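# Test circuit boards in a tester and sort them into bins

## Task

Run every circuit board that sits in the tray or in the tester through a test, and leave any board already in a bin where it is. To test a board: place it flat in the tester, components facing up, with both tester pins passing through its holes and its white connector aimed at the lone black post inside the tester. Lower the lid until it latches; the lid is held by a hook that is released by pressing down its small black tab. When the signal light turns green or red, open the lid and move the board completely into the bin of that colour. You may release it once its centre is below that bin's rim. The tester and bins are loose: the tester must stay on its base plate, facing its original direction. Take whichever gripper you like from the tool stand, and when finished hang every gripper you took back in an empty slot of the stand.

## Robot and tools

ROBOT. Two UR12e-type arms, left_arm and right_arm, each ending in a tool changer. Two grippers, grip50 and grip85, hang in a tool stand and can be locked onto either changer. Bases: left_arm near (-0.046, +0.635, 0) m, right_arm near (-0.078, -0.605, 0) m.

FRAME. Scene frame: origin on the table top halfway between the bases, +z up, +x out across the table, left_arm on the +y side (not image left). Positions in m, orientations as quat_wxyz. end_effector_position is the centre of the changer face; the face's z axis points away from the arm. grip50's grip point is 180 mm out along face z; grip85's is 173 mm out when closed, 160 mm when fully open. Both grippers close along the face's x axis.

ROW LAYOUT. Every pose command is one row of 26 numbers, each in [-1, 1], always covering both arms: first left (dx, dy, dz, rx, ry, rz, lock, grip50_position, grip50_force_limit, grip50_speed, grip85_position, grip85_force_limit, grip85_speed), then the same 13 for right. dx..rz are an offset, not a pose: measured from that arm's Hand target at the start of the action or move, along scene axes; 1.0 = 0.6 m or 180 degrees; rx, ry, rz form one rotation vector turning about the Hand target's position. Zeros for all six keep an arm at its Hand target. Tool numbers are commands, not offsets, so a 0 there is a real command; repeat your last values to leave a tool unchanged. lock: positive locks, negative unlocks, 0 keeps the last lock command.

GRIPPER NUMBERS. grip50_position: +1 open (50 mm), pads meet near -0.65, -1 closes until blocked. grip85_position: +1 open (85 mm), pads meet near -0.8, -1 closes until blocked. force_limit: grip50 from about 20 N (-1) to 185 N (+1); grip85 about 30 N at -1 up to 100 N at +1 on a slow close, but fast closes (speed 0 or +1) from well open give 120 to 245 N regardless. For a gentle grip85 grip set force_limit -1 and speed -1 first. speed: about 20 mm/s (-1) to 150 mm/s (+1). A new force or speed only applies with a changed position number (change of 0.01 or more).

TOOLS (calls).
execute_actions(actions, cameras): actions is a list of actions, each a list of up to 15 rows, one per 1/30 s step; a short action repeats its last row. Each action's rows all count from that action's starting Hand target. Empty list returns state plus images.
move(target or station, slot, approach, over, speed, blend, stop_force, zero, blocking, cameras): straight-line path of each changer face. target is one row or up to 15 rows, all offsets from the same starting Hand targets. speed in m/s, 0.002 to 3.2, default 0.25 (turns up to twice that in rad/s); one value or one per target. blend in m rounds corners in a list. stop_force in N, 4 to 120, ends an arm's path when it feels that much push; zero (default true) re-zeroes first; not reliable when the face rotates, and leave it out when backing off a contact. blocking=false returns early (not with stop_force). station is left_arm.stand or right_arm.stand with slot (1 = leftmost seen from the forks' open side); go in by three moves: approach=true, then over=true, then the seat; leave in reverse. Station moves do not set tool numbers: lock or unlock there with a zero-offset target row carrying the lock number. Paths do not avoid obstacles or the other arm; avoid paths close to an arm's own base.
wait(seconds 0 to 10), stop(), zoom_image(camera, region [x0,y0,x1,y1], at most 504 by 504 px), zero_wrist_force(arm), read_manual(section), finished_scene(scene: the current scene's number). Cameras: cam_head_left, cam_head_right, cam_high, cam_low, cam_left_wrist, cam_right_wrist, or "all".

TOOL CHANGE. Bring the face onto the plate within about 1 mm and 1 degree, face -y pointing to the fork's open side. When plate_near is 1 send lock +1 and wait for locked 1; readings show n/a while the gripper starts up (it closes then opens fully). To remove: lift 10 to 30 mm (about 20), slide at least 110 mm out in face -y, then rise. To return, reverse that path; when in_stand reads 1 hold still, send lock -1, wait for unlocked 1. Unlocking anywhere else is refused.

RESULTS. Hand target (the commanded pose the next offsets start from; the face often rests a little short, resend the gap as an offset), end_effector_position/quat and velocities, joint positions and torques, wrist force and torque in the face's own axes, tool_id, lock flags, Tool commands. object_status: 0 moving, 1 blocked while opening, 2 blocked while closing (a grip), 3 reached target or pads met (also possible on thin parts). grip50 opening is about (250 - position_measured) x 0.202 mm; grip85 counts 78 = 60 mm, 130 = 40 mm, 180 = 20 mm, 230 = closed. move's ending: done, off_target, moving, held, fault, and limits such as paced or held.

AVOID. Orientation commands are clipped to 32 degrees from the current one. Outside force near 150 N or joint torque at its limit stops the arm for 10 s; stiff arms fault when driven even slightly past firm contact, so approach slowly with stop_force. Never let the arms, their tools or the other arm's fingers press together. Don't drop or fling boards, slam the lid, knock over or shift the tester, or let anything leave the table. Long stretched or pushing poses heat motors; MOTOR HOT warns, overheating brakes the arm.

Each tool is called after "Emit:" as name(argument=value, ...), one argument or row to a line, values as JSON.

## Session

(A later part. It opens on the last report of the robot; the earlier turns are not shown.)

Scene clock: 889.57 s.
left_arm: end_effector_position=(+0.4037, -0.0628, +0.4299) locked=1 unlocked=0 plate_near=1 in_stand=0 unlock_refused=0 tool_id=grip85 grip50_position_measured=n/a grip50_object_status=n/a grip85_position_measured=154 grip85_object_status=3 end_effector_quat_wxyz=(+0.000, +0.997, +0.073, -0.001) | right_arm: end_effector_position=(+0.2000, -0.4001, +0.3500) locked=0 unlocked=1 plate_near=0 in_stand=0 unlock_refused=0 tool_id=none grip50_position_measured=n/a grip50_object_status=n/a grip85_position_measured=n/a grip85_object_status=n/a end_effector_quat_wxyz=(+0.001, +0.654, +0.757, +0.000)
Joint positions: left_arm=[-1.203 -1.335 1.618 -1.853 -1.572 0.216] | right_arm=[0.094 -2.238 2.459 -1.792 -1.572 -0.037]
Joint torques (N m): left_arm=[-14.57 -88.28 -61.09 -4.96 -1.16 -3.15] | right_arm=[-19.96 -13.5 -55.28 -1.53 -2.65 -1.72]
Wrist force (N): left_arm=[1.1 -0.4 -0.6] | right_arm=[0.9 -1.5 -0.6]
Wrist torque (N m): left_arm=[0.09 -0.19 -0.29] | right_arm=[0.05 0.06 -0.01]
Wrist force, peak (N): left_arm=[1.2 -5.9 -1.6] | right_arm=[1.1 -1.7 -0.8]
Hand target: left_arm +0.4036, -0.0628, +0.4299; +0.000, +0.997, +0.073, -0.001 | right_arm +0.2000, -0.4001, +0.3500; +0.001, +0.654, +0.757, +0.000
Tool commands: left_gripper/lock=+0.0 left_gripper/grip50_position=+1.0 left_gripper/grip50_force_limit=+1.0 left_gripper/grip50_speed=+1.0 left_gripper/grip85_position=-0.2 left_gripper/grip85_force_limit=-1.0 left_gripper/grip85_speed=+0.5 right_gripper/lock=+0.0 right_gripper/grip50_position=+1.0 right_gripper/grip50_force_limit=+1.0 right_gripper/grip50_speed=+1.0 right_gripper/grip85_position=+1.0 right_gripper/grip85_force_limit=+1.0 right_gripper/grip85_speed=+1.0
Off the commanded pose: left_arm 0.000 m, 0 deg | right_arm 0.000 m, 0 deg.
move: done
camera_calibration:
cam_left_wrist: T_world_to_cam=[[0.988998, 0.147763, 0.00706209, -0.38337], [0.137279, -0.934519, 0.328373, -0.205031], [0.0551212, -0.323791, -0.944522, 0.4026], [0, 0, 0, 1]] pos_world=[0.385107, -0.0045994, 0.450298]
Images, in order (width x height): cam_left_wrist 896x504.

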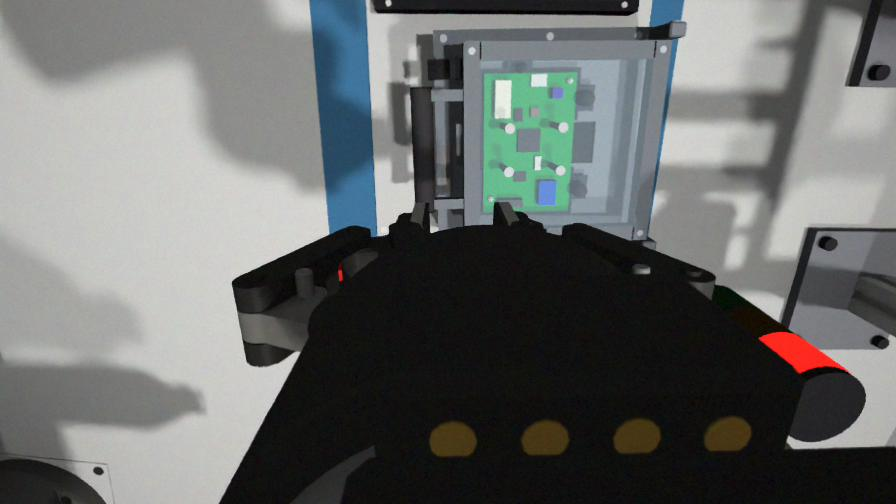

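Emit:
move(
  target=[-0.3287,-0.0298,-0.2918,0.0435,-0.2745,0.0063,1,1,1,1,-0.1,-1,0.5,0,0,0,0,0,0,0,1,1,1,1,1,1],
  speed=0.3,
  cameras=["cam_left_wrist","cam_low","cam_high"],
)

Scene clock: 912.37 s.
left_arm: end_effector_position=(+0.2063, -0.0806, +0.2548) locked=1 unlocked=0 plate_near=1 in_stand=0 unlock_refused=0 tool_id=grip85 grip50_position_measured=n/a grip50_object_status=n/a grip85_position_measured=141 grip85_object_status=3 end_effector_quat_wxyz=(-0.036, +0.903, +0.076, +0.421) | right_arm: end_effector_position=(+0.2000, -0.4001, +0.3500) locked=0 unlocked=1 plate_near=0 in_stand=0 unlock_refused=0 tool_id=none grip50_position_measured=n/a grip50_object_status=n/a grip85_position_measured=n/a grip85_object_status=n/a end_effector_quat_wxyz=(+0.001, +0.654, +0.757, +0.000)
Joint positions: left_arm=[-1.651 -1.292 1.974 -1.963 -0.736 -0.382] | right_arm=[0.094 -2.238 2.459 -1.792 -1.572 -0.037]
Joint torques (N m): left_arm=[6.14 -73.69 -49.21 -8.34 6.19 -1.39] | right_arm=[-22.92 -9.63 -60.31 -1.56 -2.7 -1.62]
Wrist force (N): left_arm=[0.5 -0.6 0.0] | right_arm=[0.6 -1.1 -0.7]
Wrist torque (N m): left_arm=[0.05 -0.18 -0.45] | right_arm=[0.07 0.08 0.01]
Wrist force, peak (N): left_arm=[5.5 -0.1 -4.2] | right_arm=[1.0 -1.5 -0.8]
Hand target: left_arm +0.2064, -0.0806, +0.2548; -0.036, +0.903, +0.076, +0.421 | right_arm +0.2000, -0.4001, +0.3500; +0.001, +0.654, +0.757, +0.000
Tool commands: left_gripper/lock=+0.0 left_gripper/grip50_position=+1.0 left_gripper/grip50_force_limit=+1.0 left_gripper/grip50_speed=+1.0 left_gripper/grip85_position=-0.1 left_gripper/grip85_force_limit=-1.0 left_gripper/grip85_speed=+0.5 right_gripper/lock=+0.0 right_gripper/grip50_position=+1.0 right_gripper/grip50_force_limit=+1.0 right_gripper/grip50_speed=+1.0 right_gripper/grip85_position=+1.0 right_gripper/grip85_force_limit=+1.0 right_gripper/grip85_speed=+1.0
Off the commanded pose: left_arm 0.000 m, 0 deg | right_arm 0.000 m, 0 deg.
move: done
camera_calibration:
cam_left_wrist: T_world_to_cam=[[0.627922, 0.107957, 0.770753, -0.30757], [-0.0907232, -0.973428, 0.210255, -0.0631066], [0.772971, -0.201949, -0.601442, 0.0166012], [0, 0, 0, 1]] pos_world=[0.174573, -0.0248729, 0.260314]
Images, in order (width x height): cam_high 896x504, cam_low 896x504, cam_left_wrist 896x504.

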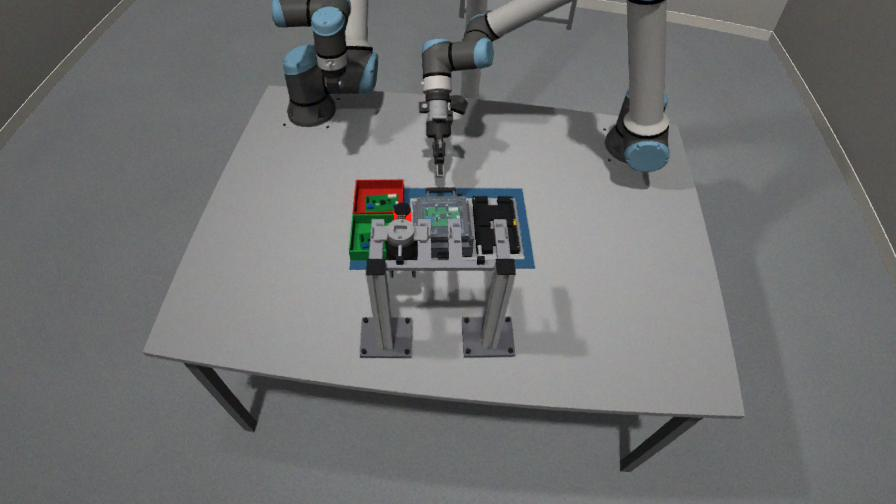

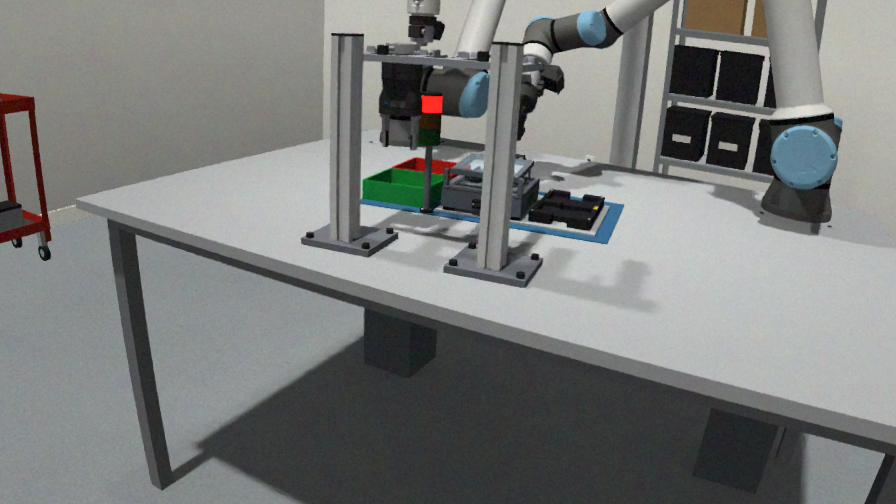

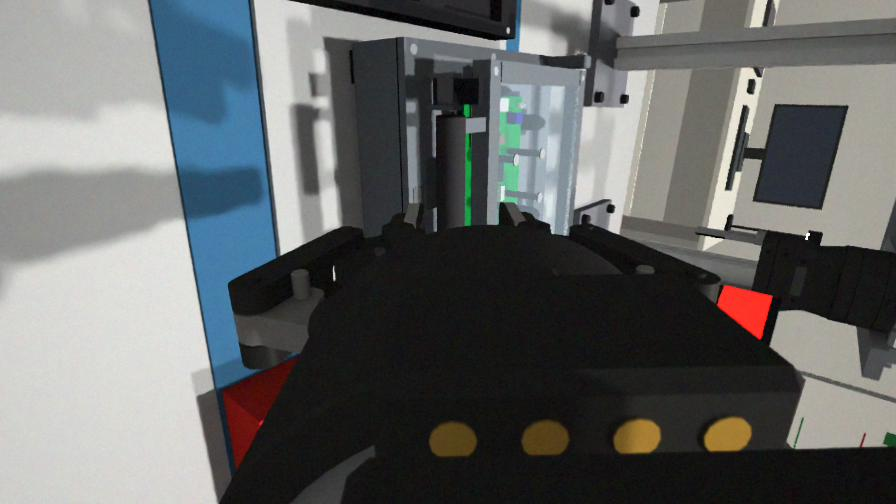

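Emit:
zoom_image(
  camera="cam_left_wrist",
  region=[380, 90, 560, 250],
)

Scaled by 2.800 from the camera's 896x504 image, which has a finer 1280x720 frame.

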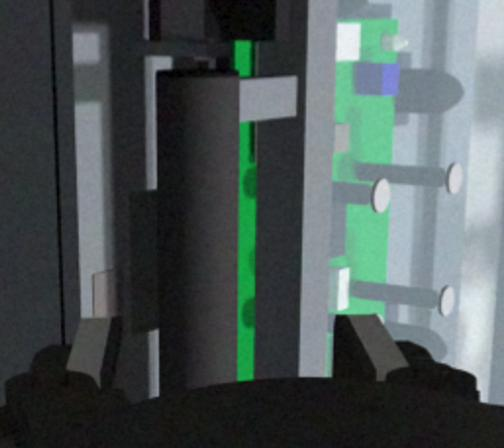

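Emit:
move(
  target=[
    [-0.0071,-0.0012,-0.0085,0,0,0,1,1,1,1,-0.1,-1,0.5,0,0,0,0,0,0,0,1,1,1,1,1,1],
    [0.0623,0.0105,-0.0678,0,0,0,1,1,1,1,-0.1,-1,0.5,0,0,0,0,0,0,0,1,1,1,1,1,1],
  ],
  speed=[0.05,0.04],
  stop_force=8,
  blend=[0.003,0],
  cameras=["cam_left_wrist"],
)

Emit:
zoom_image(
  camera="cam_left_wrist",
  region=[380, 90, 560, 250],
)

Scene clock: 942.07 s.
left_arm: end_effector_position=(+0.2437, -0.0743, +0.2141) locked=1 unlocked=0 plate_near=1 in_stand=0 unlock_refused=0 tool_id=grip85 grip50_position_measured=n/a grip50_object_status=n/a grip85_position_measured=141 grip85_object_status=3 end_effector_quat_wxyz=(-0.036, +0.903, +0.076, +0.421) | right_arm: end_effector_position=(+0.2000, -0.4001, +0.3500) locked=0 unlocked=1 plate_near=0 in_stand=0 unlock_refused=0 tool_id=none grip50_position_measured=n/a grip50_object_status=n/a grip85_position_measured=n/a grip85_object_status=n/a end_effector_quat_wxyz=(+0.001, +0.654, +0.757, +0.000)
Joint positions: left_arm=[-1.6 -1.238 2.007 -2.104 -0.723 -0.309] | right_arm=[0.094 -2.238 2.459 -1.792 -1.572 -0.037]
Joint torques (N m): left_arm=[-15.79 -87.5 -53.43 -1.58 1.07 -3.2] | right_arm=[-21.93 -11.65 -59.63 -1.52 -2.68 -1.8]
Wrist force (N): left_arm=[0.6 -0.8 -0.4] | right_arm=[0.4 -1.2 -0.9]
Wrist torque (N m): left_arm=[0.02 -0.17 -0.44] | right_arm=[0.07 0.09 0.00]
Wrist force, peak (N): left_arm=[-1.7 -0.5 -1.6] | right_arm=[1.3 -1.5 -0.7]
Hand target: left_arm +0.2437, -0.0743, +0.2141; -0.036, +0.903, +0.076, +0.421 | right_arm +0.2000, -0.4001, +0.3500; +0.001, +0.654, +0.757, +0.000
Tool commands: left_gripper/lock=+0.0 left_gripper/grip50_position=+1.0 left_gripper/grip50_force_limit=+1.0 left_gripper/grip50_speed=+1.0 left_gripper/grip85_position=-0.1 left_gripper/grip85_force_limit=-1.0 left_gripper/grip85_speed=+0.5 right_gripper/lock=+0.0 right_gripper/grip50_position=+1.0 right_gripper/grip50_force_limit=+1.0 right_gripper/grip50_speed=+1.0 right_gripper/grip85_position=+1.0 right_gripper/grip85_force_limit=+1.0 right_gripper/grip85_speed=+1.0
Off the commanded pose: left_arm 0.000 m, 0 deg | right_arm 0.000 m, 0 deg.
move: done
camera_calibration:
cam_left_wrist: T_world_to_cam=[[0.627781, 0.108072, 0.770851, -0.300354], [-0.0907497, -0.973399, 0.210376, -0.0450438], [0.773082, -0.202025, -0.601274, -0.0355766], [0, 0, 0, 1]] pos_world=[0.211972, -0.0185729, 0.219613]
Images, in order (width x height): cam_left_wrist 896x504.

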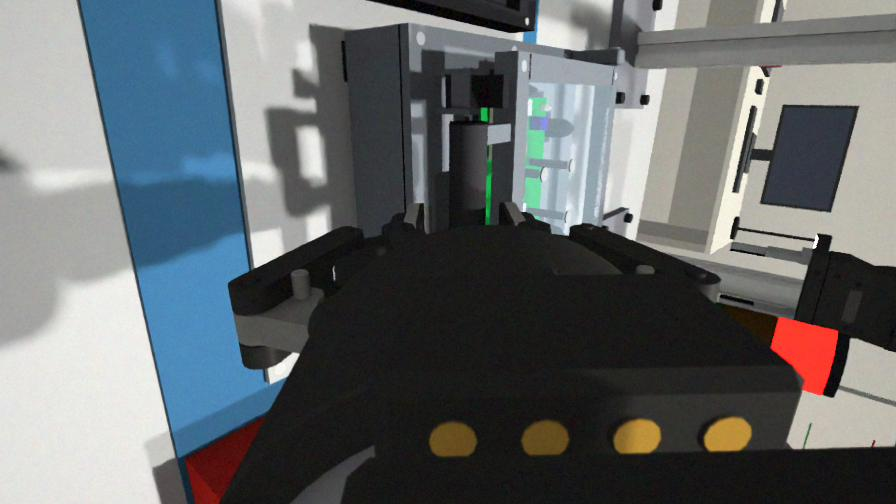

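Scaled by 2.800 from the camera's 896x504 image, which has a finer 1280x720 frame.

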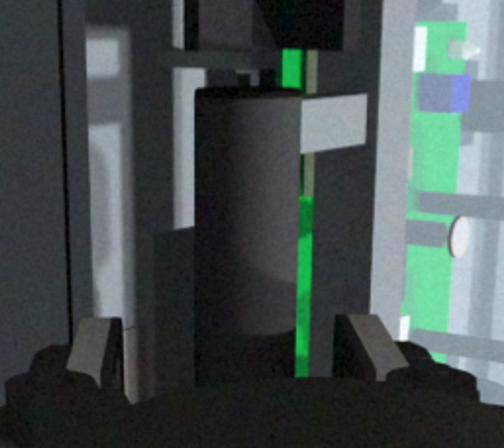

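Emit:
move(
  target=[
    [0.0207,0.0035,0.0917,-0.0037,0.0219,0,1,1,1,1,-0.1,-1,0.5,0,0,0,0,0,0,0,1,1,1,1,1,1],
    [0.0725,0.0123,0.1853,-0.0093,0.0548,0,1,1,1,1,-0.1,-1,0.5,0,0,0,0,0,0,0,1,1,1,1,1,1],
    [0.1523,0.0258,0.272,-0.0167,0.0986,0,1,1,1,1,-0.1,-1,0.5,0,0,0,0,0,0,0,1,1,1,1,1,1],
    [0.2496,0.0422,0.3392,-0.0241,0.1424,0,1,1,1,1,-0.1,-1,0.5,0,0,0,0,0,0,0,1,1,1,1,1,1],
    [0.3643,0.0616,0.3845,-0.0324,0.1917,0,1,1,1,1,-0.1,-1,0.5,0,0,0,0,0,0,0,1,1,1,1,1,1],
    [0.4757,0.0805,0.402,-0.0389,0.2301,0,1,1,1,1,-0.1,-1,0.5,0,0,0,0,0,0,0,1,1,1,1,1,1],
    [0.5474,0.0926,0.3997,-0.0426,0.252,0,1,1,1,1,-0.1,-1,0.5,0,0,0,0,0,0,0,1,1,1,1,1,1],
    [0.6005,0.1016,0.3923,-0.0463,0.2739,0,1,1,1,1,-0.1,-1,0.5,0,0,0,0,0,0,0,1,1,1,1,1,1],
  ],
  speed=[0.08,0.12,0.12,0.12,0.12,0.1,0.08,0.05],
  blend=[0.02,0.02,0.02,0.02,0.02,0.015,0.01,0],
  stop_force=35,
  cameras=["cam_left_wrist","cam_low","cam_high"],
)

Scene clock: 961.67 s.
left_arm: end_effector_position=(+0.6040, -0.0134, +0.4495) locked=1 unlocked=0 plate_near=1 in_stand=0 unlock_refused=0 tool_id=grip85 grip50_position_measured=n/a grip50_object_status=n/a grip85_position_measured=141 grip85_object_status=3 end_effector_quat_wxyz=(+0.000, +0.996, +0.084, -0.001) | right_arm: end_effector_position=(+0.2000, -0.4001, +0.3500) locked=0 unlocked=1 plate_near=0 in_stand=0 unlock_refused=0 tool_id=none grip50_position_measured=n/a grip50_object_status=n/a grip85_position_measured=n/a grip85_object_status=n/a end_effector_quat_wxyz=(+0.001, +0.654, +0.757, +0.000)
Joint positions: left_arm=[-0.969 -1.2 1.403 -1.772 -1.571 0.429] | right_arm=[0.094 -2.238 2.459 -1.792 -1.572 -0.037]
Joint torques (N m): left_arm=[-14.52 -104.86 -54.82 -10.24 3.22 -3.25] | right_arm=[-20.75 -12.36 -60.99 -1.64 -2.36 -1.55]
Wrist force (N): left_arm=[0.7 -0.1 -0.6] | right_arm=[0.6 -1.1 -1.0]
Wrist torque (N m): left_arm=[0.01 -0.23 -0.11] | right_arm=[0.08 0.07 0.00]
Wrist force, peak (N): left_arm=[-11.0 -2.7 -9.6] | right_arm=[0.9 -1.6 -1.0]
Hand target: left_arm +0.6040, -0.0134, +0.4495; +0.000, +0.996, +0.084, -0.001 | right_arm +0.2000, -0.4001, +0.3500; +0.001, +0.654, +0.757, +0.000
Tool commands: left_gripper/lock=+0.0 left_gripper/grip50_position=+1.0 left_gripper/grip50_force_limit=+1.0 left_gripper/grip50_speed=+1.0 left_gripper/grip85_position=-0.1 left_gripper/grip85_force_limit=-1.0 left_gripper/grip85_speed=+0.5 right_gripper/lock=+0.0 right_gripper/grip50_position=+1.0 right_gripper/grip50_force_limit=+1.0 right_gripper/grip50_speed=+1.0 right_gripper/grip85_position=+1.0 right_gripper/grip85_force_limit=+1.0 right_gripper/grip85_speed=+1.0
Off the commanded pose: left_arm 0.000 m, 0 deg | right_arm 0.000 m, 0 deg.
move: done
camera_calibration:
cam_left_wrist: T_world_to_cam=[[0.985666, 0.168542, 0.00743759, -0.586807], [0.156815, -0.931562, 0.328025, -0.204434], [0.0622146, -0.322157, -0.94464, 0.421826], [0, 0, 0, 1]] pos_world=[0.584211, 0.0443533, 0.469898]
Images, in order (width x height): cam_high 896x504, cam_low 896x504, cam_left_wrist 896x504.

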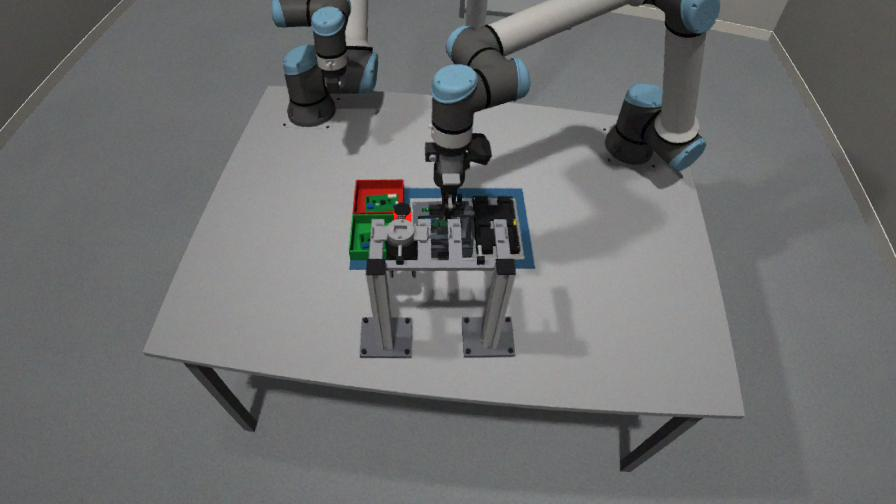

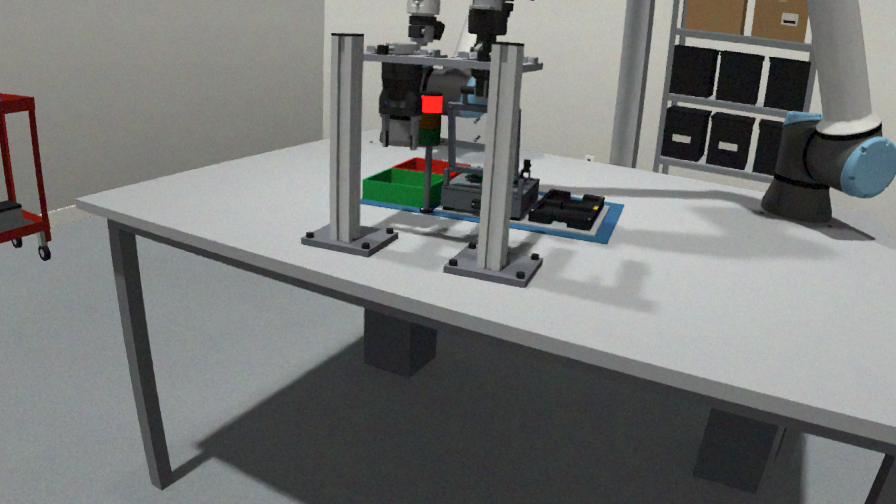

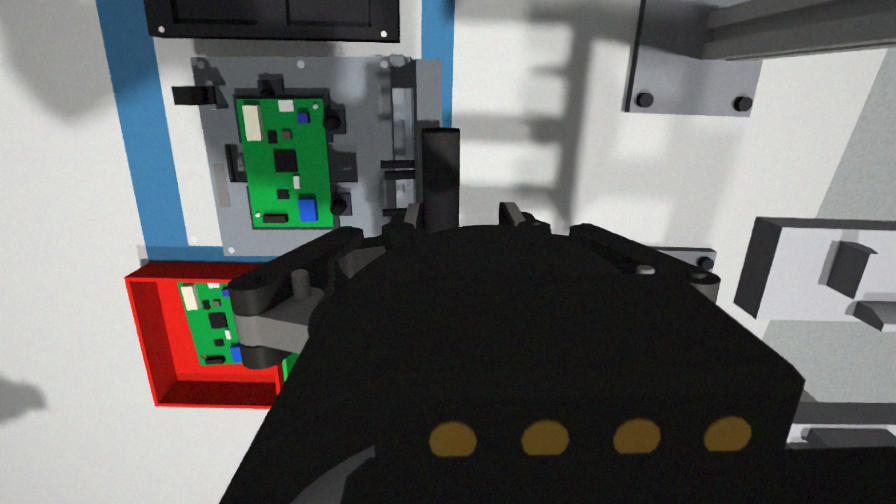

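Emit:
move(
  target=[
    [0,0,0.08,0,0,0,1,1,1,1,-0.1,-1,0.5,0,0,0,0,0,0,0,1,1,1,1,1,1],
    [-0.2292,-0.1572,-0.0825,0,0,0,1,1,1,1,0.78,-1,0.5,0,0,0,0,0,0,0,1,1,1,1,1,1],
  ],
  speed=[0.2,0.35],
  blend=[0.01,0],
  cameras=["cam_left_wrist","cam_high"],
)

Emit:
zoom_image(
  camera="cam_left_wrist",
  region=[420, 0, 640, 210],
)

Scene clock: 972.17 s.
left_arm: end_effector_position=(+0.4665, -0.1077, +0.4000) locked=1 unlocked=0 plate_near=1 in_stand=0 unlock_refused=0 tool_id=grip85 grip50_position_measured=n/a grip50_object_status=n/a grip85_position_measured=31 grip85_object_status=3 end_effector_quat_wxyz=(+0.000, +0.996, +0.084, -0.001) | right_arm: end_effector_position=(+0.2000, -0.4001, +0.3500) locked=0 unlocked=1 plate_near=0 in_stand=0 unlock_refused=0 tool_id=none grip50_position_measured=n/a grip50_object_status=n/a grip85_position_measured=n/a grip85_object_status=n/a end_effector_quat_wxyz=(+0.001, +0.654, +0.757, +0.000)
Joint positions: left_arm=[-1.155 -1.206 1.5 -1.864 -1.572 0.243] | right_arm=[0.094 -2.238 2.459 -1.792 -1.572 -0.037]
Joint torques (N m): left_arm=[-7.18 -103.08 -58.02 -3.07 3.15 -0.72] | right_arm=[-21.9 -10.81 -58.45 -1.83 -2.53 -1.76]
Wrist force (N): left_arm=[0.7 0.0 -0.7] | right_arm=[0.8 -1.0 -0.3]
Wrist torque (N m): left_arm=[0.06 -0.15 -0.22] | right_arm=[0.09 0.06 0.01]
Wrist force, peak (N): left_arm=[5.9 -2.9 -8.6] | right_arm=[0.8 -1.4 -1.3]
Hand target: left_arm +0.4665, -0.1077, +0.4000; +0.000, +0.996, +0.084, -0.001 | right_arm +0.2000, -0.4001, +0.3500; +0.001, +0.654, +0.757, +0.000
Tool commands: left_gripper/lock=+0.0 left_gripper/grip50_position=+1.0 left_gripper/grip50_force_limit=+1.0 left_gripper/grip50_speed=+1.0 left_gripper/grip85_position=+0.78 left_gripper/grip85_force_limit=-1.0 left_gripper/grip85_speed=+0.5 right_gripper/lock=+0.0 right_gripper/grip50_position=+1.0 right_gripper/grip50_force_limit=+1.0 right_gripper/grip50_speed=+1.0 right_gripper/grip85_position=+1.0 right_gripper/grip85_force_limit=+1.0 right_gripper/grip85_speed=+1.0
Off the commanded pose: left_arm 0.000 m, 0 deg | right_arm 0.000 m, 0 deg.
move: done
camera_calibration:
cam_left_wrist: T_world_to_cam=[[0.98566, 0.168575, 0.00753037, -0.435051], [0.156815, -0.931557, 0.32804, -0.254487], [0.0623143, -0.322155, -0.944634, 0.353195], [0, 0, 0, 1]] pos_world=[0.446711, -0.0499468, 0.420397]
Images, in order (width x height): cam_high 896x504, cam_left_wrist 896x504.

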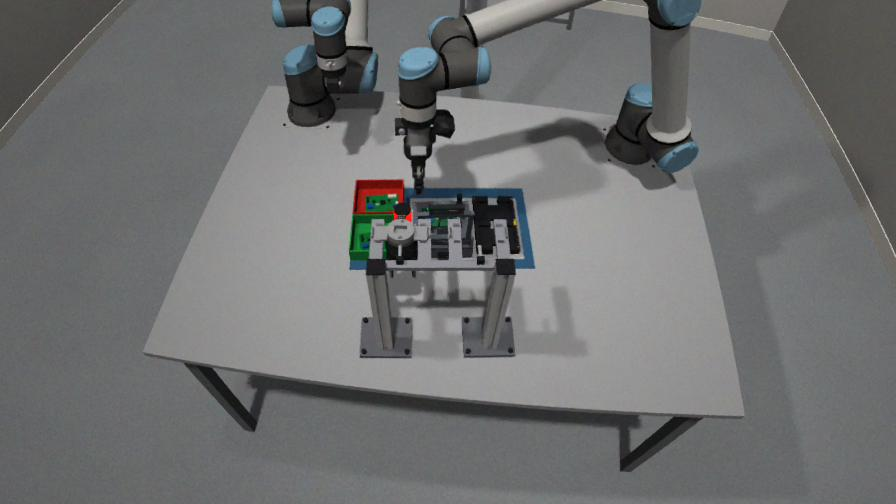

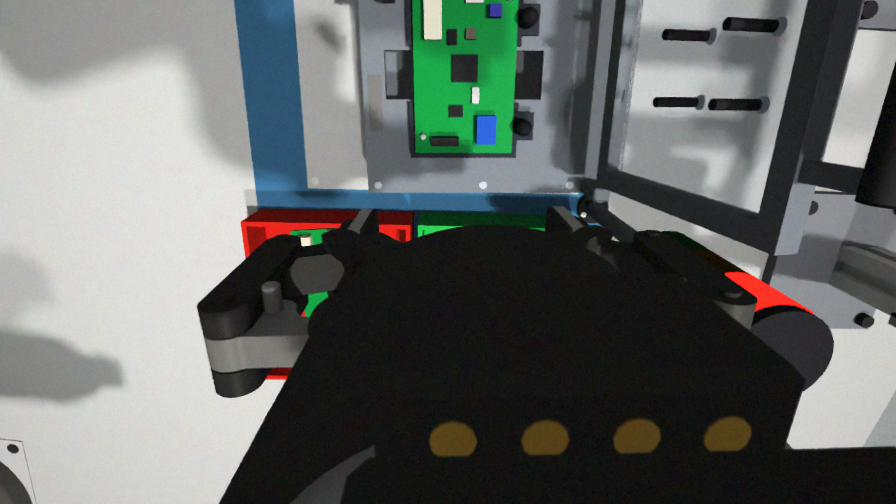

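Scaled by 2.291 from the camera's 896x504 image, which has a finer 1280x720 frame.

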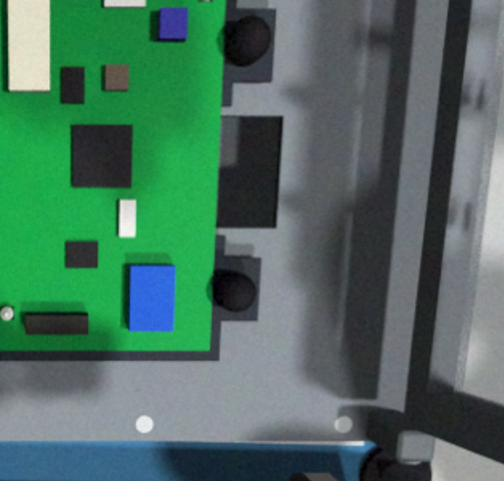

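Emit:
move(
  target=[
    [-0.0112,0.1163,-0.1,0,0,0,1,1,1,1,0.78,-1,0.5,0,0,0,0,0,0,0,1,1,1,1,1,1],
    [-0.0112,0.1163,-0.1833,0,0,0,1,1,1,1,0.78,-1,0.5,0,0,0,0,0,0,0,1,1,1,1,1,1],
  ],
  speed=[0.3,0.15],
  blend=[0.02,0],
  cameras=["cam_left_wrist"],
)

Emit:
zoom_image(
  camera="cam_left_wrist",
  region=[330, 0, 590, 250],
)

Scene clock: 985.60 s.
left_arm: end_effector_position=(+0.4598, -0.0379, +0.2901) locked=1 unlocked=0 plate_near=1 in_stand=0 unlock_refused=0 tool_id=grip85 grip50_position_measured=n/a grip50_object_status=n/a grip85_position_measured=31 grip85_object_status=3 end_effector_quat_wxyz=(+0.000, +0.996, +0.084, +0.000) | right_arm: end_effector_position=(+0.2000, -0.4001, +0.3500) locked=0 unlocked=1 plate_near=0 in_stand=0 unlock_refused=0 tool_id=none grip50_position_measured=n/a grip50_object_status=n/a grip85_position_measured=n/a grip85_object_status=n/a end_effector_quat_wxyz=(+0.001, +0.654, +0.757, +0.000)
Joint positions: left_arm=[-1.128 -1.228 1.741 -2.083 -1.572 0.269] | right_arm=[0.094 -2.238 2.459 -1.792 -1.572 -0.037]
Joint torques (N m): left_arm=[-13.48 -87.25 -59.04 -3.59 2.63 -2.93] | right_arm=[-19.01 -12.74 -60.02 -1.24 -2.63 -1.38]
Wrist force (N): left_arm=[1.1 -0.1 -0.9] | right_arm=[0.8 -1.0 -0.6]
Wrist torque (N m): left_arm=[0.02 -0.19 -0.15] | right_arm=[0.09 0.07 0.00]
Wrist force, peak (N): left_arm=[0.0 6.7 -6.9] | right_arm=[1.3 -1.4 -0.9]
Hand target: left_arm +0.4598, -0.0379, +0.2900; +0.000, +0.996, +0.084, -0.001 | right_arm +0.2000, -0.4001, +0.3500; +0.001, +0.654, +0.757, +0.000
Tool commands: left_gripper/lock=+0.0 left_gripper/grip50_position=+1.0 left_gripper/grip50_force_limit=+1.0 left_gripper/grip50_speed=+1.0 left_gripper/grip85_position=+0.78 left_gripper/grip85_force_limit=-1.0 left_gripper/grip85_speed=+0.5 right_gripper/lock=+0.0 right_gripper/grip50_position=+1.0 right_gripper/grip50_force_limit=+1.0 right_gripper/grip50_speed=+1.0 right_gripper/grip85_position=+1.0 right_gripper/grip85_force_limit=+1.0 right_gripper/grip85_speed=+1.0
Off the commanded pose: left_arm 0.000 m, 0 deg | right_arm 0.000 m, 0 deg.
move: done
camera_calibration:
cam_left_wrist: T_world_to_cam=[[0.985661, 0.16857, 0.0075145, -0.439381], [0.15681, -0.931527, 0.328128, -0.152387], [0.0623123, -0.322244, -0.944603, 0.272277], [0, 0, 0, 1]] pos_world=[0.440011, 0.0198535, 0.310497]
Images, in order (width x height): cam_left_wrist 896x504.

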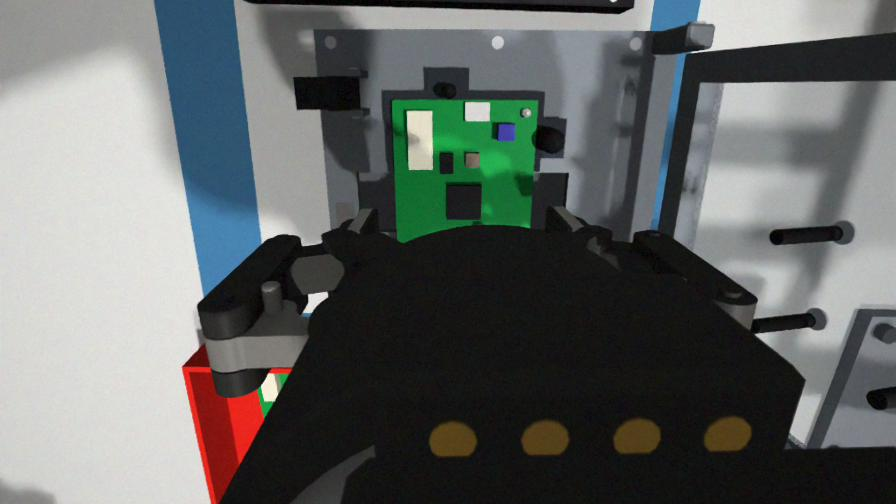

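Scaled by 1.938 from the camera's 896x504 image, which has a finer 1280x720 frame.

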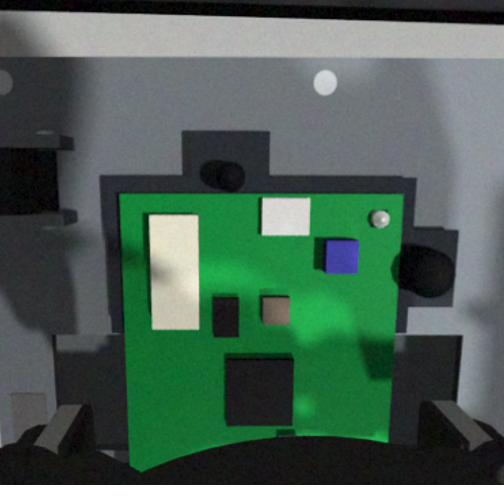

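Emit:
move(
  target=[0,0,-0.0628,0,0,0,1,1,1,1,0.78,-1,0.5,0,0,0,0,0,0,0,1,1,1,1,1,1],
  speed=0.06,
  stop_force=12,
  cameras=["cam_left_wrist"],
)

Scene clock: 989.93 s.
left_arm: end_effector_position=(+0.4598, -0.0379, +0.2524) locked=1 unlocked=0 plate_near=1 in_stand=0 unlock_refused=0 tool_id=grip85 grip50_position_measured=n/a grip50_object_status=n/a grip85_position_measured=31 grip85_object_status=3 end_effector_quat_wxyz=(+0.000, +0.996, +0.084, -0.001) | right_arm: end_effector_position=(+0.2000, -0.4001, +0.3500) locked=0 unlocked=1 plate_near=0 in_stand=0 unlock_refused=0 tool_id=none grip50_position_measured=n/a grip50_object_status=n/a grip85_position_measured=n/a grip85_object_status=n/a end_effector_quat_wxyz=(+0.001, +0.654, +0.757, +0.000)
Joint positions: left_arm=[-1.128 -1.196 1.771 -2.146 -1.572 0.269] | right_arm=[0.094 -2.238 2.459 -1.792 -1.572 -0.037]
Joint torques (N m): left_arm=[-14.42 -97.59 -62.54 -2.52 2.2 -3.32] | right_arm=[-19.98 -12.85 -59.05 -1.43 -2.55 -2.06]
Wrist force (N): left_arm=[1.0 0.0 -1.2] | right_arm=[0.9 -0.8 -0.7]
Wrist torque (N m): left_arm=[0.07 -0.21 -0.15] | right_arm=[0.10 0.06 -0.01]
Wrist force, peak (N): left_arm=[1.1 -0.1 -3.6] | right_arm=[1.1 -1.7 -0.3]
Hand target: left_arm +0.4598, -0.0379, +0.2524; +0.000, +0.996, +0.084, -0.001 | right_arm +0.2000, -0.4001, +0.3500; +0.001, +0.654, +0.757, +0.000
Tool commands: left_gripper/lock=+0.0 left_gripper/grip50_position=+1.0 left_gripper/grip50_force_limit=+1.0 left_gripper/grip50_speed=+1.0 left_gripper/grip85_position=+0.78 left_gripper/grip85_force_limit=-1.0 left_gripper/grip85_speed=+0.5 right_gripper/lock=+0.0 right_gripper/grip50_position=+1.0 right_gripper/grip50_force_limit=+1.0 right_gripper/grip50_speed=+1.0 right_gripper/grip85_position=+1.0 right_gripper/grip85_force_limit=+1.0 right_gripper/grip85_speed=+1.0
Off the commanded pose: left_arm 0.000 m, 0 deg | right_arm 0.000 m, 0 deg.
move: done
camera_calibration:
cam_left_wrist: T_world_to_cam=[[0.985666, 0.168542, 0.00743759, -0.43898], [0.156815, -0.931562, 0.328025, -0.139975], [0.0622146, -0.322157, -0.94464, 0.236722], [0, 0, 0, 1]] pos_world=[0.439911, 0.0198533, 0.272798]
Images, in order (width x height): cam_left_wrist 896x504.

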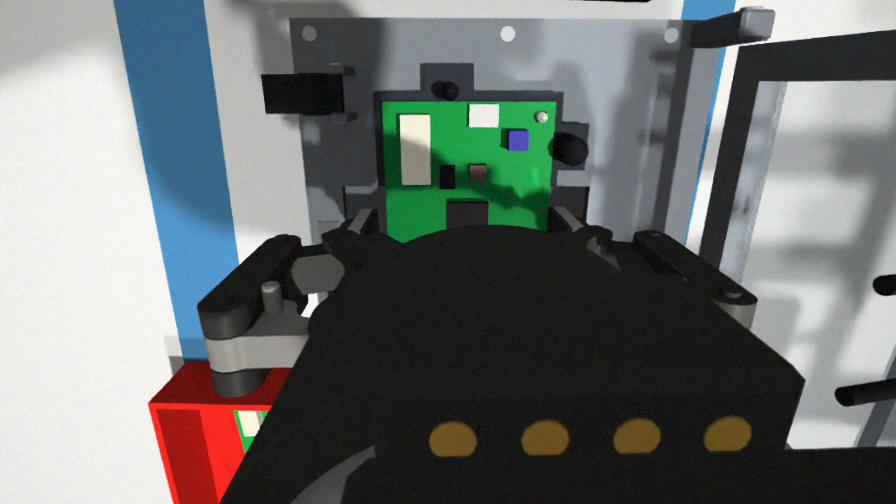

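Fingers are beside the board in the notches. Grip gently.

Emit:
move(
  target=[0,0,0,0,0,0,1,1,1,1,-1,-1,-1,0,0,0,0,0,0,0,1,1,1,1,1,1],
  speed=0.1,
  cameras=[],
)

Scene clock: 991.97 s.
left_arm: end_effector_position=(+0.4598, -0.0380, +0.2525) locked=1 unlocked=0 plate_near=1 in_stand=0 unlock_refused=0 tool_id=grip85 grip50_position_measured=n/a grip50_object_status=n/a grip85_position_measured=46 grip85_object_status=2 end_effector_quat_wxyz=(+0.000, +0.996, +0.084, +0.000) | right_arm: end_effector_position=(+0.2000, -0.4001, +0.3500) locked=0 unlocked=1 plate_near=0 in_stand=0 unlock_refused=0 tool_id=none grip50_position_measured=n/a grip50_object_status=n/a grip85_position_measured=n/a grip85_object_status=n/a end_effector_quat_wxyz=(+0.001, +0.654, +0.757, +0.000)
Joint positions: left_arm=[-1.128 -1.196 1.771 -2.146 -1.571 0.269] | right_arm=[0.094 -2.238 2.459 -1.792 -1.572 -0.037]
Joint torques (N m): left_arm=[-8.38 -72.42 -37.76 -2.86 -11.89 -2.98] | right_arm=[-22.02 -12.39 -59.22 -1.56 -2.47 -1.56]
Wrist force (N): left_arm=[21.1 -5.0 -19.2] | right_arm=[0.9 -0.8 -0.8]
Wrist torque (N m): left_arm=[1.00 3.97 -0.02] | right_arm=[0.10 0.05 0.00]
Wrist force, peak (N): left_arm=[21.1 -5.0 -19.2] | right_arm=[1.0 -1.3 -1.1]
Hand target: left_arm +0.4598, -0.0379, +0.2524; +0.000, +0.996, +0.084, -0.001 | right_arm +0.2000, -0.4001, +0.3500; +0.001, +0.654, +0.757, +0.000
Tool commands: left_gripper/lock=+0.0 left_gripper/grip50_position=+1.0 left_gripper/grip50_force_limit=+1.0 left_gripper/grip50_speed=+1.0 left_gripper/grip85_position=-1.0 left_gripper/grip85_force_limit=-1.0 left_gripper/grip85_speed=-1.0 right_gripper/lock=+0.0 right_gripper/grip50_position=+1.0 right_gripper/grip50_force_limit=+1.0 right_gripper/grip50_speed=+1.0 right_gripper/grip85_position=+1.0 right_gripper/grip85_force_limit=+1.0 right_gripper/grip85_speed=+1.0
Off the commanded pose: left_arm 0.000 m, 0 deg | right_arm 0.000 m, 0 deg.
move: done
No camera images: "cameras" was empty.

Emit:
move(
  target=[
    [0.0016,0.0002,0.001,0,0,0,1,1,1,1,-1,-1,-1,0,0,0,0,0,0,0,1,1,1,1,1,1],
    [0.0016,0.0002,0.035,0,0,0,1,1,1,1,-1,-1,-1,0,0,0,0,0,0,0,1,1,1,1,1,1],
    [0.0016,0.0002,0.2,0,0,0,1,1,1,1,-1,-1,-1,0,0,0,0,0,0,0,1,1,1,1,1,1],
  ],
  speed=[0.01,0.05,0.2],
  blend=[0,0.005,0],
  cameras=["cam_left_wrist","cam_high","cam_head_right"],
)

Scene clock: 996.97 s.
left_arm: end_effector_position=(+0.4608, -0.0378, +0.3723) locked=1 unlocked=0 plate_near=1 in_stand=0 unlock_refused=0 tool_id=grip85 grip50_position_measured=n/a grip50_object_status=n/a grip85_position_measured=46 grip85_object_status=2 end_effector_quat_wxyz=(+0.000, +0.996, +0.084, -0.001) | right_arm: end_effector_position=(+0.2000, -0.4001, +0.3500) locked=0 unlocked=1 plate_near=0 in_stand=0 unlock_refused=0 tool_id=none grip50_position_measured=n/a grip50_object_status=n/a grip85_position_measured=n/a grip85_object_status=n/a end_effector_quat_wxyz=(+0.001, +0.654, +0.757, +0.000)
Joint positions: left_arm=[-1.127 -1.285 1.66 -1.944 -1.572 0.271] | right_arm=[0.094 -2.238 2.459 -1.792 -1.572 -0.037]
Joint torques (N m): left_arm=[10.34 -87.89 -57.77 -8.93 2.55 2.66] | right_arm=[-20.73 -10.33 -59.25 -1.33 -2.3 -1.42]
Wrist force (N): left_arm=[0.5 -0.7 -0.3] | right_arm=[1.0 -1.3 -0.7]
Wrist torque (N m): left_arm=[-0.01 -0.22 -0.18] | right_arm=[0.07 0.05 0.00]
Wrist force, peak (N): left_arm=[22.8 -4.5 -21.5] | right_arm=[0.9 -1.8 -0.9]
Hand target: left_arm +0.4608, -0.0378, +0.3724; +0.000, +0.996, +0.084, -0.001 | right_arm +0.2000, -0.4001, +0.3500; +0.001, +0.654, +0.757, +0.000
Tool commands: left_gripper/lock=+0.0 left_gripper/grip50_position=+1.0 left_gripper/grip50_force_limit=+1.0 left_gripper/grip50_speed=+1.0 left_gripper/grip85_position=-1.0 left_gripper/grip85_force_limit=-1.0 left_gripper/grip85_speed=-1.0 right_gripper/lock=+0.0 right_gripper/grip50_position=+1.0 right_gripper/grip50_force_limit=+1.0 right_gripper/grip50_speed=+1.0 right_gripper/grip85_position=+1.0 right_gripper/grip85_force_limit=+1.0 right_gripper/grip85_speed=+1.0
Off the commanded pose: left_arm 0.000 m, 0 deg | right_arm 0.000 m, 0 deg.
move: done
camera_calibration:
cam_left_wrist: T_world_to_cam=[[0.985666, 0.168547, 0.00745373, -0.440881], [0.15682, -0.931592, 0.327938, -0.179336], [0.0622166, -0.322068, -0.94467, 0.349964], [0, 0, 0, 1]] pos_world=[0.440911, 0.019953, 0.392698]
Images, in order (width x height): cam_head_right 896x504, cam_high 896x504, cam_left_wrist 896x504.

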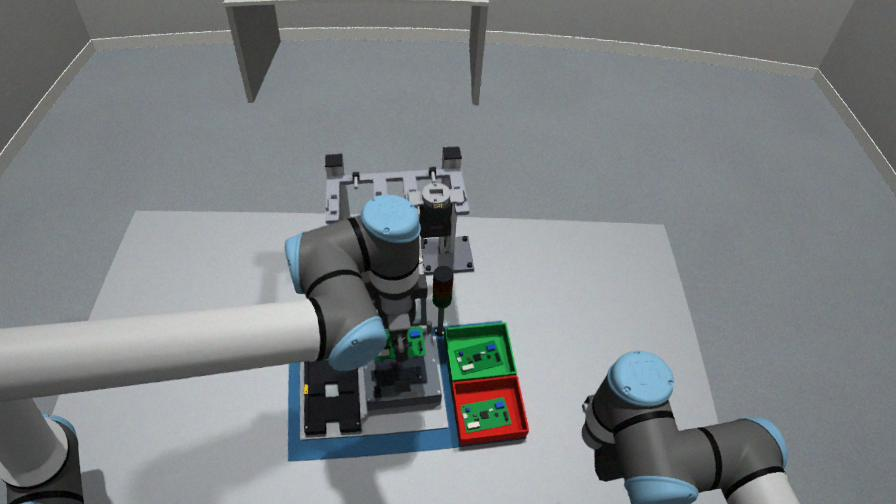

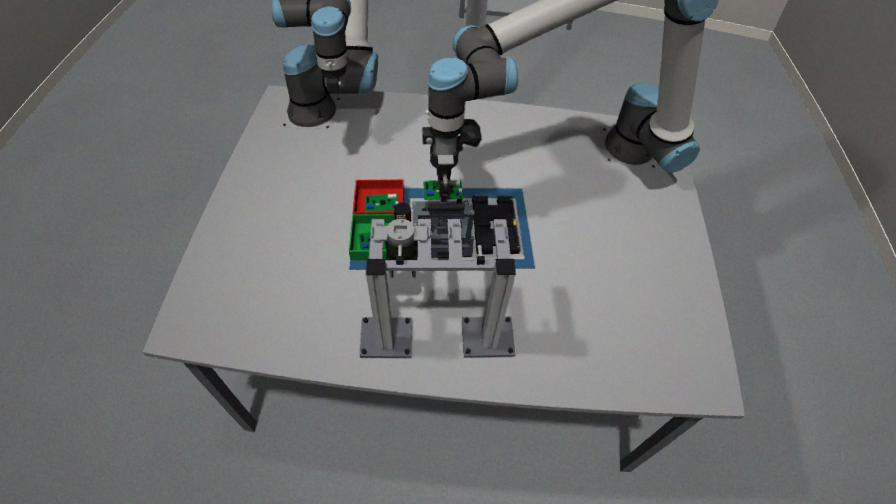

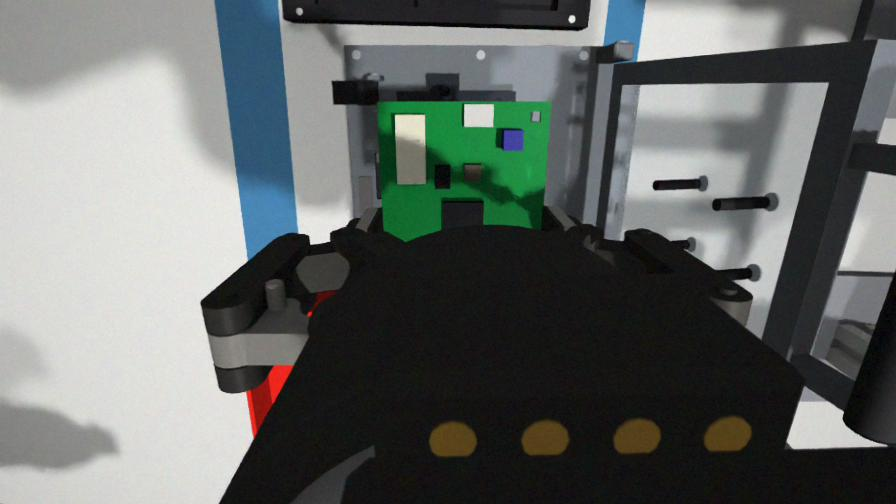

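Emit:
zoom_image(
  camera="cam_head_right",
  region=[430, 310, 550, 460],
)

Emit:
zoom_image(
  camera="cam_high",
  region=[330, 160, 440, 280],
)

Scaled by 3.360 from the camera's 896x504 image, which has a finer 1280x720 frame.

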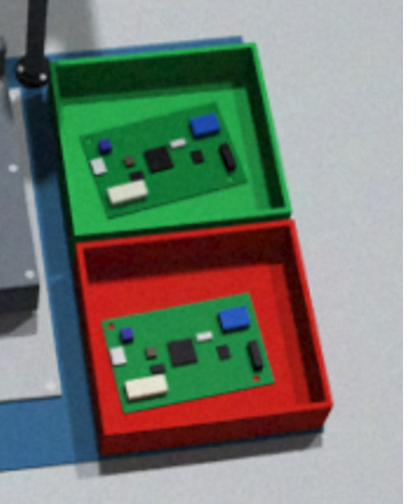

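Scaled by 4.200 from the camera's 896x504 image, which has a finer 1280x720 frame.

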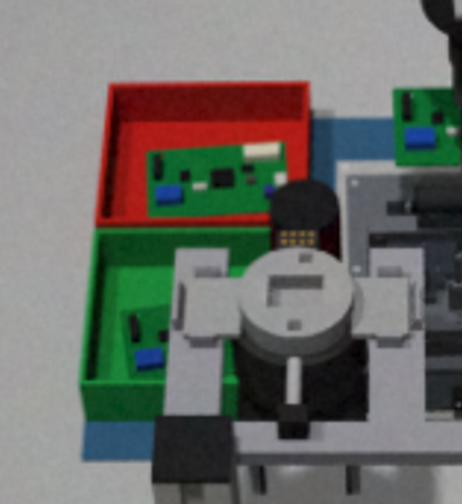

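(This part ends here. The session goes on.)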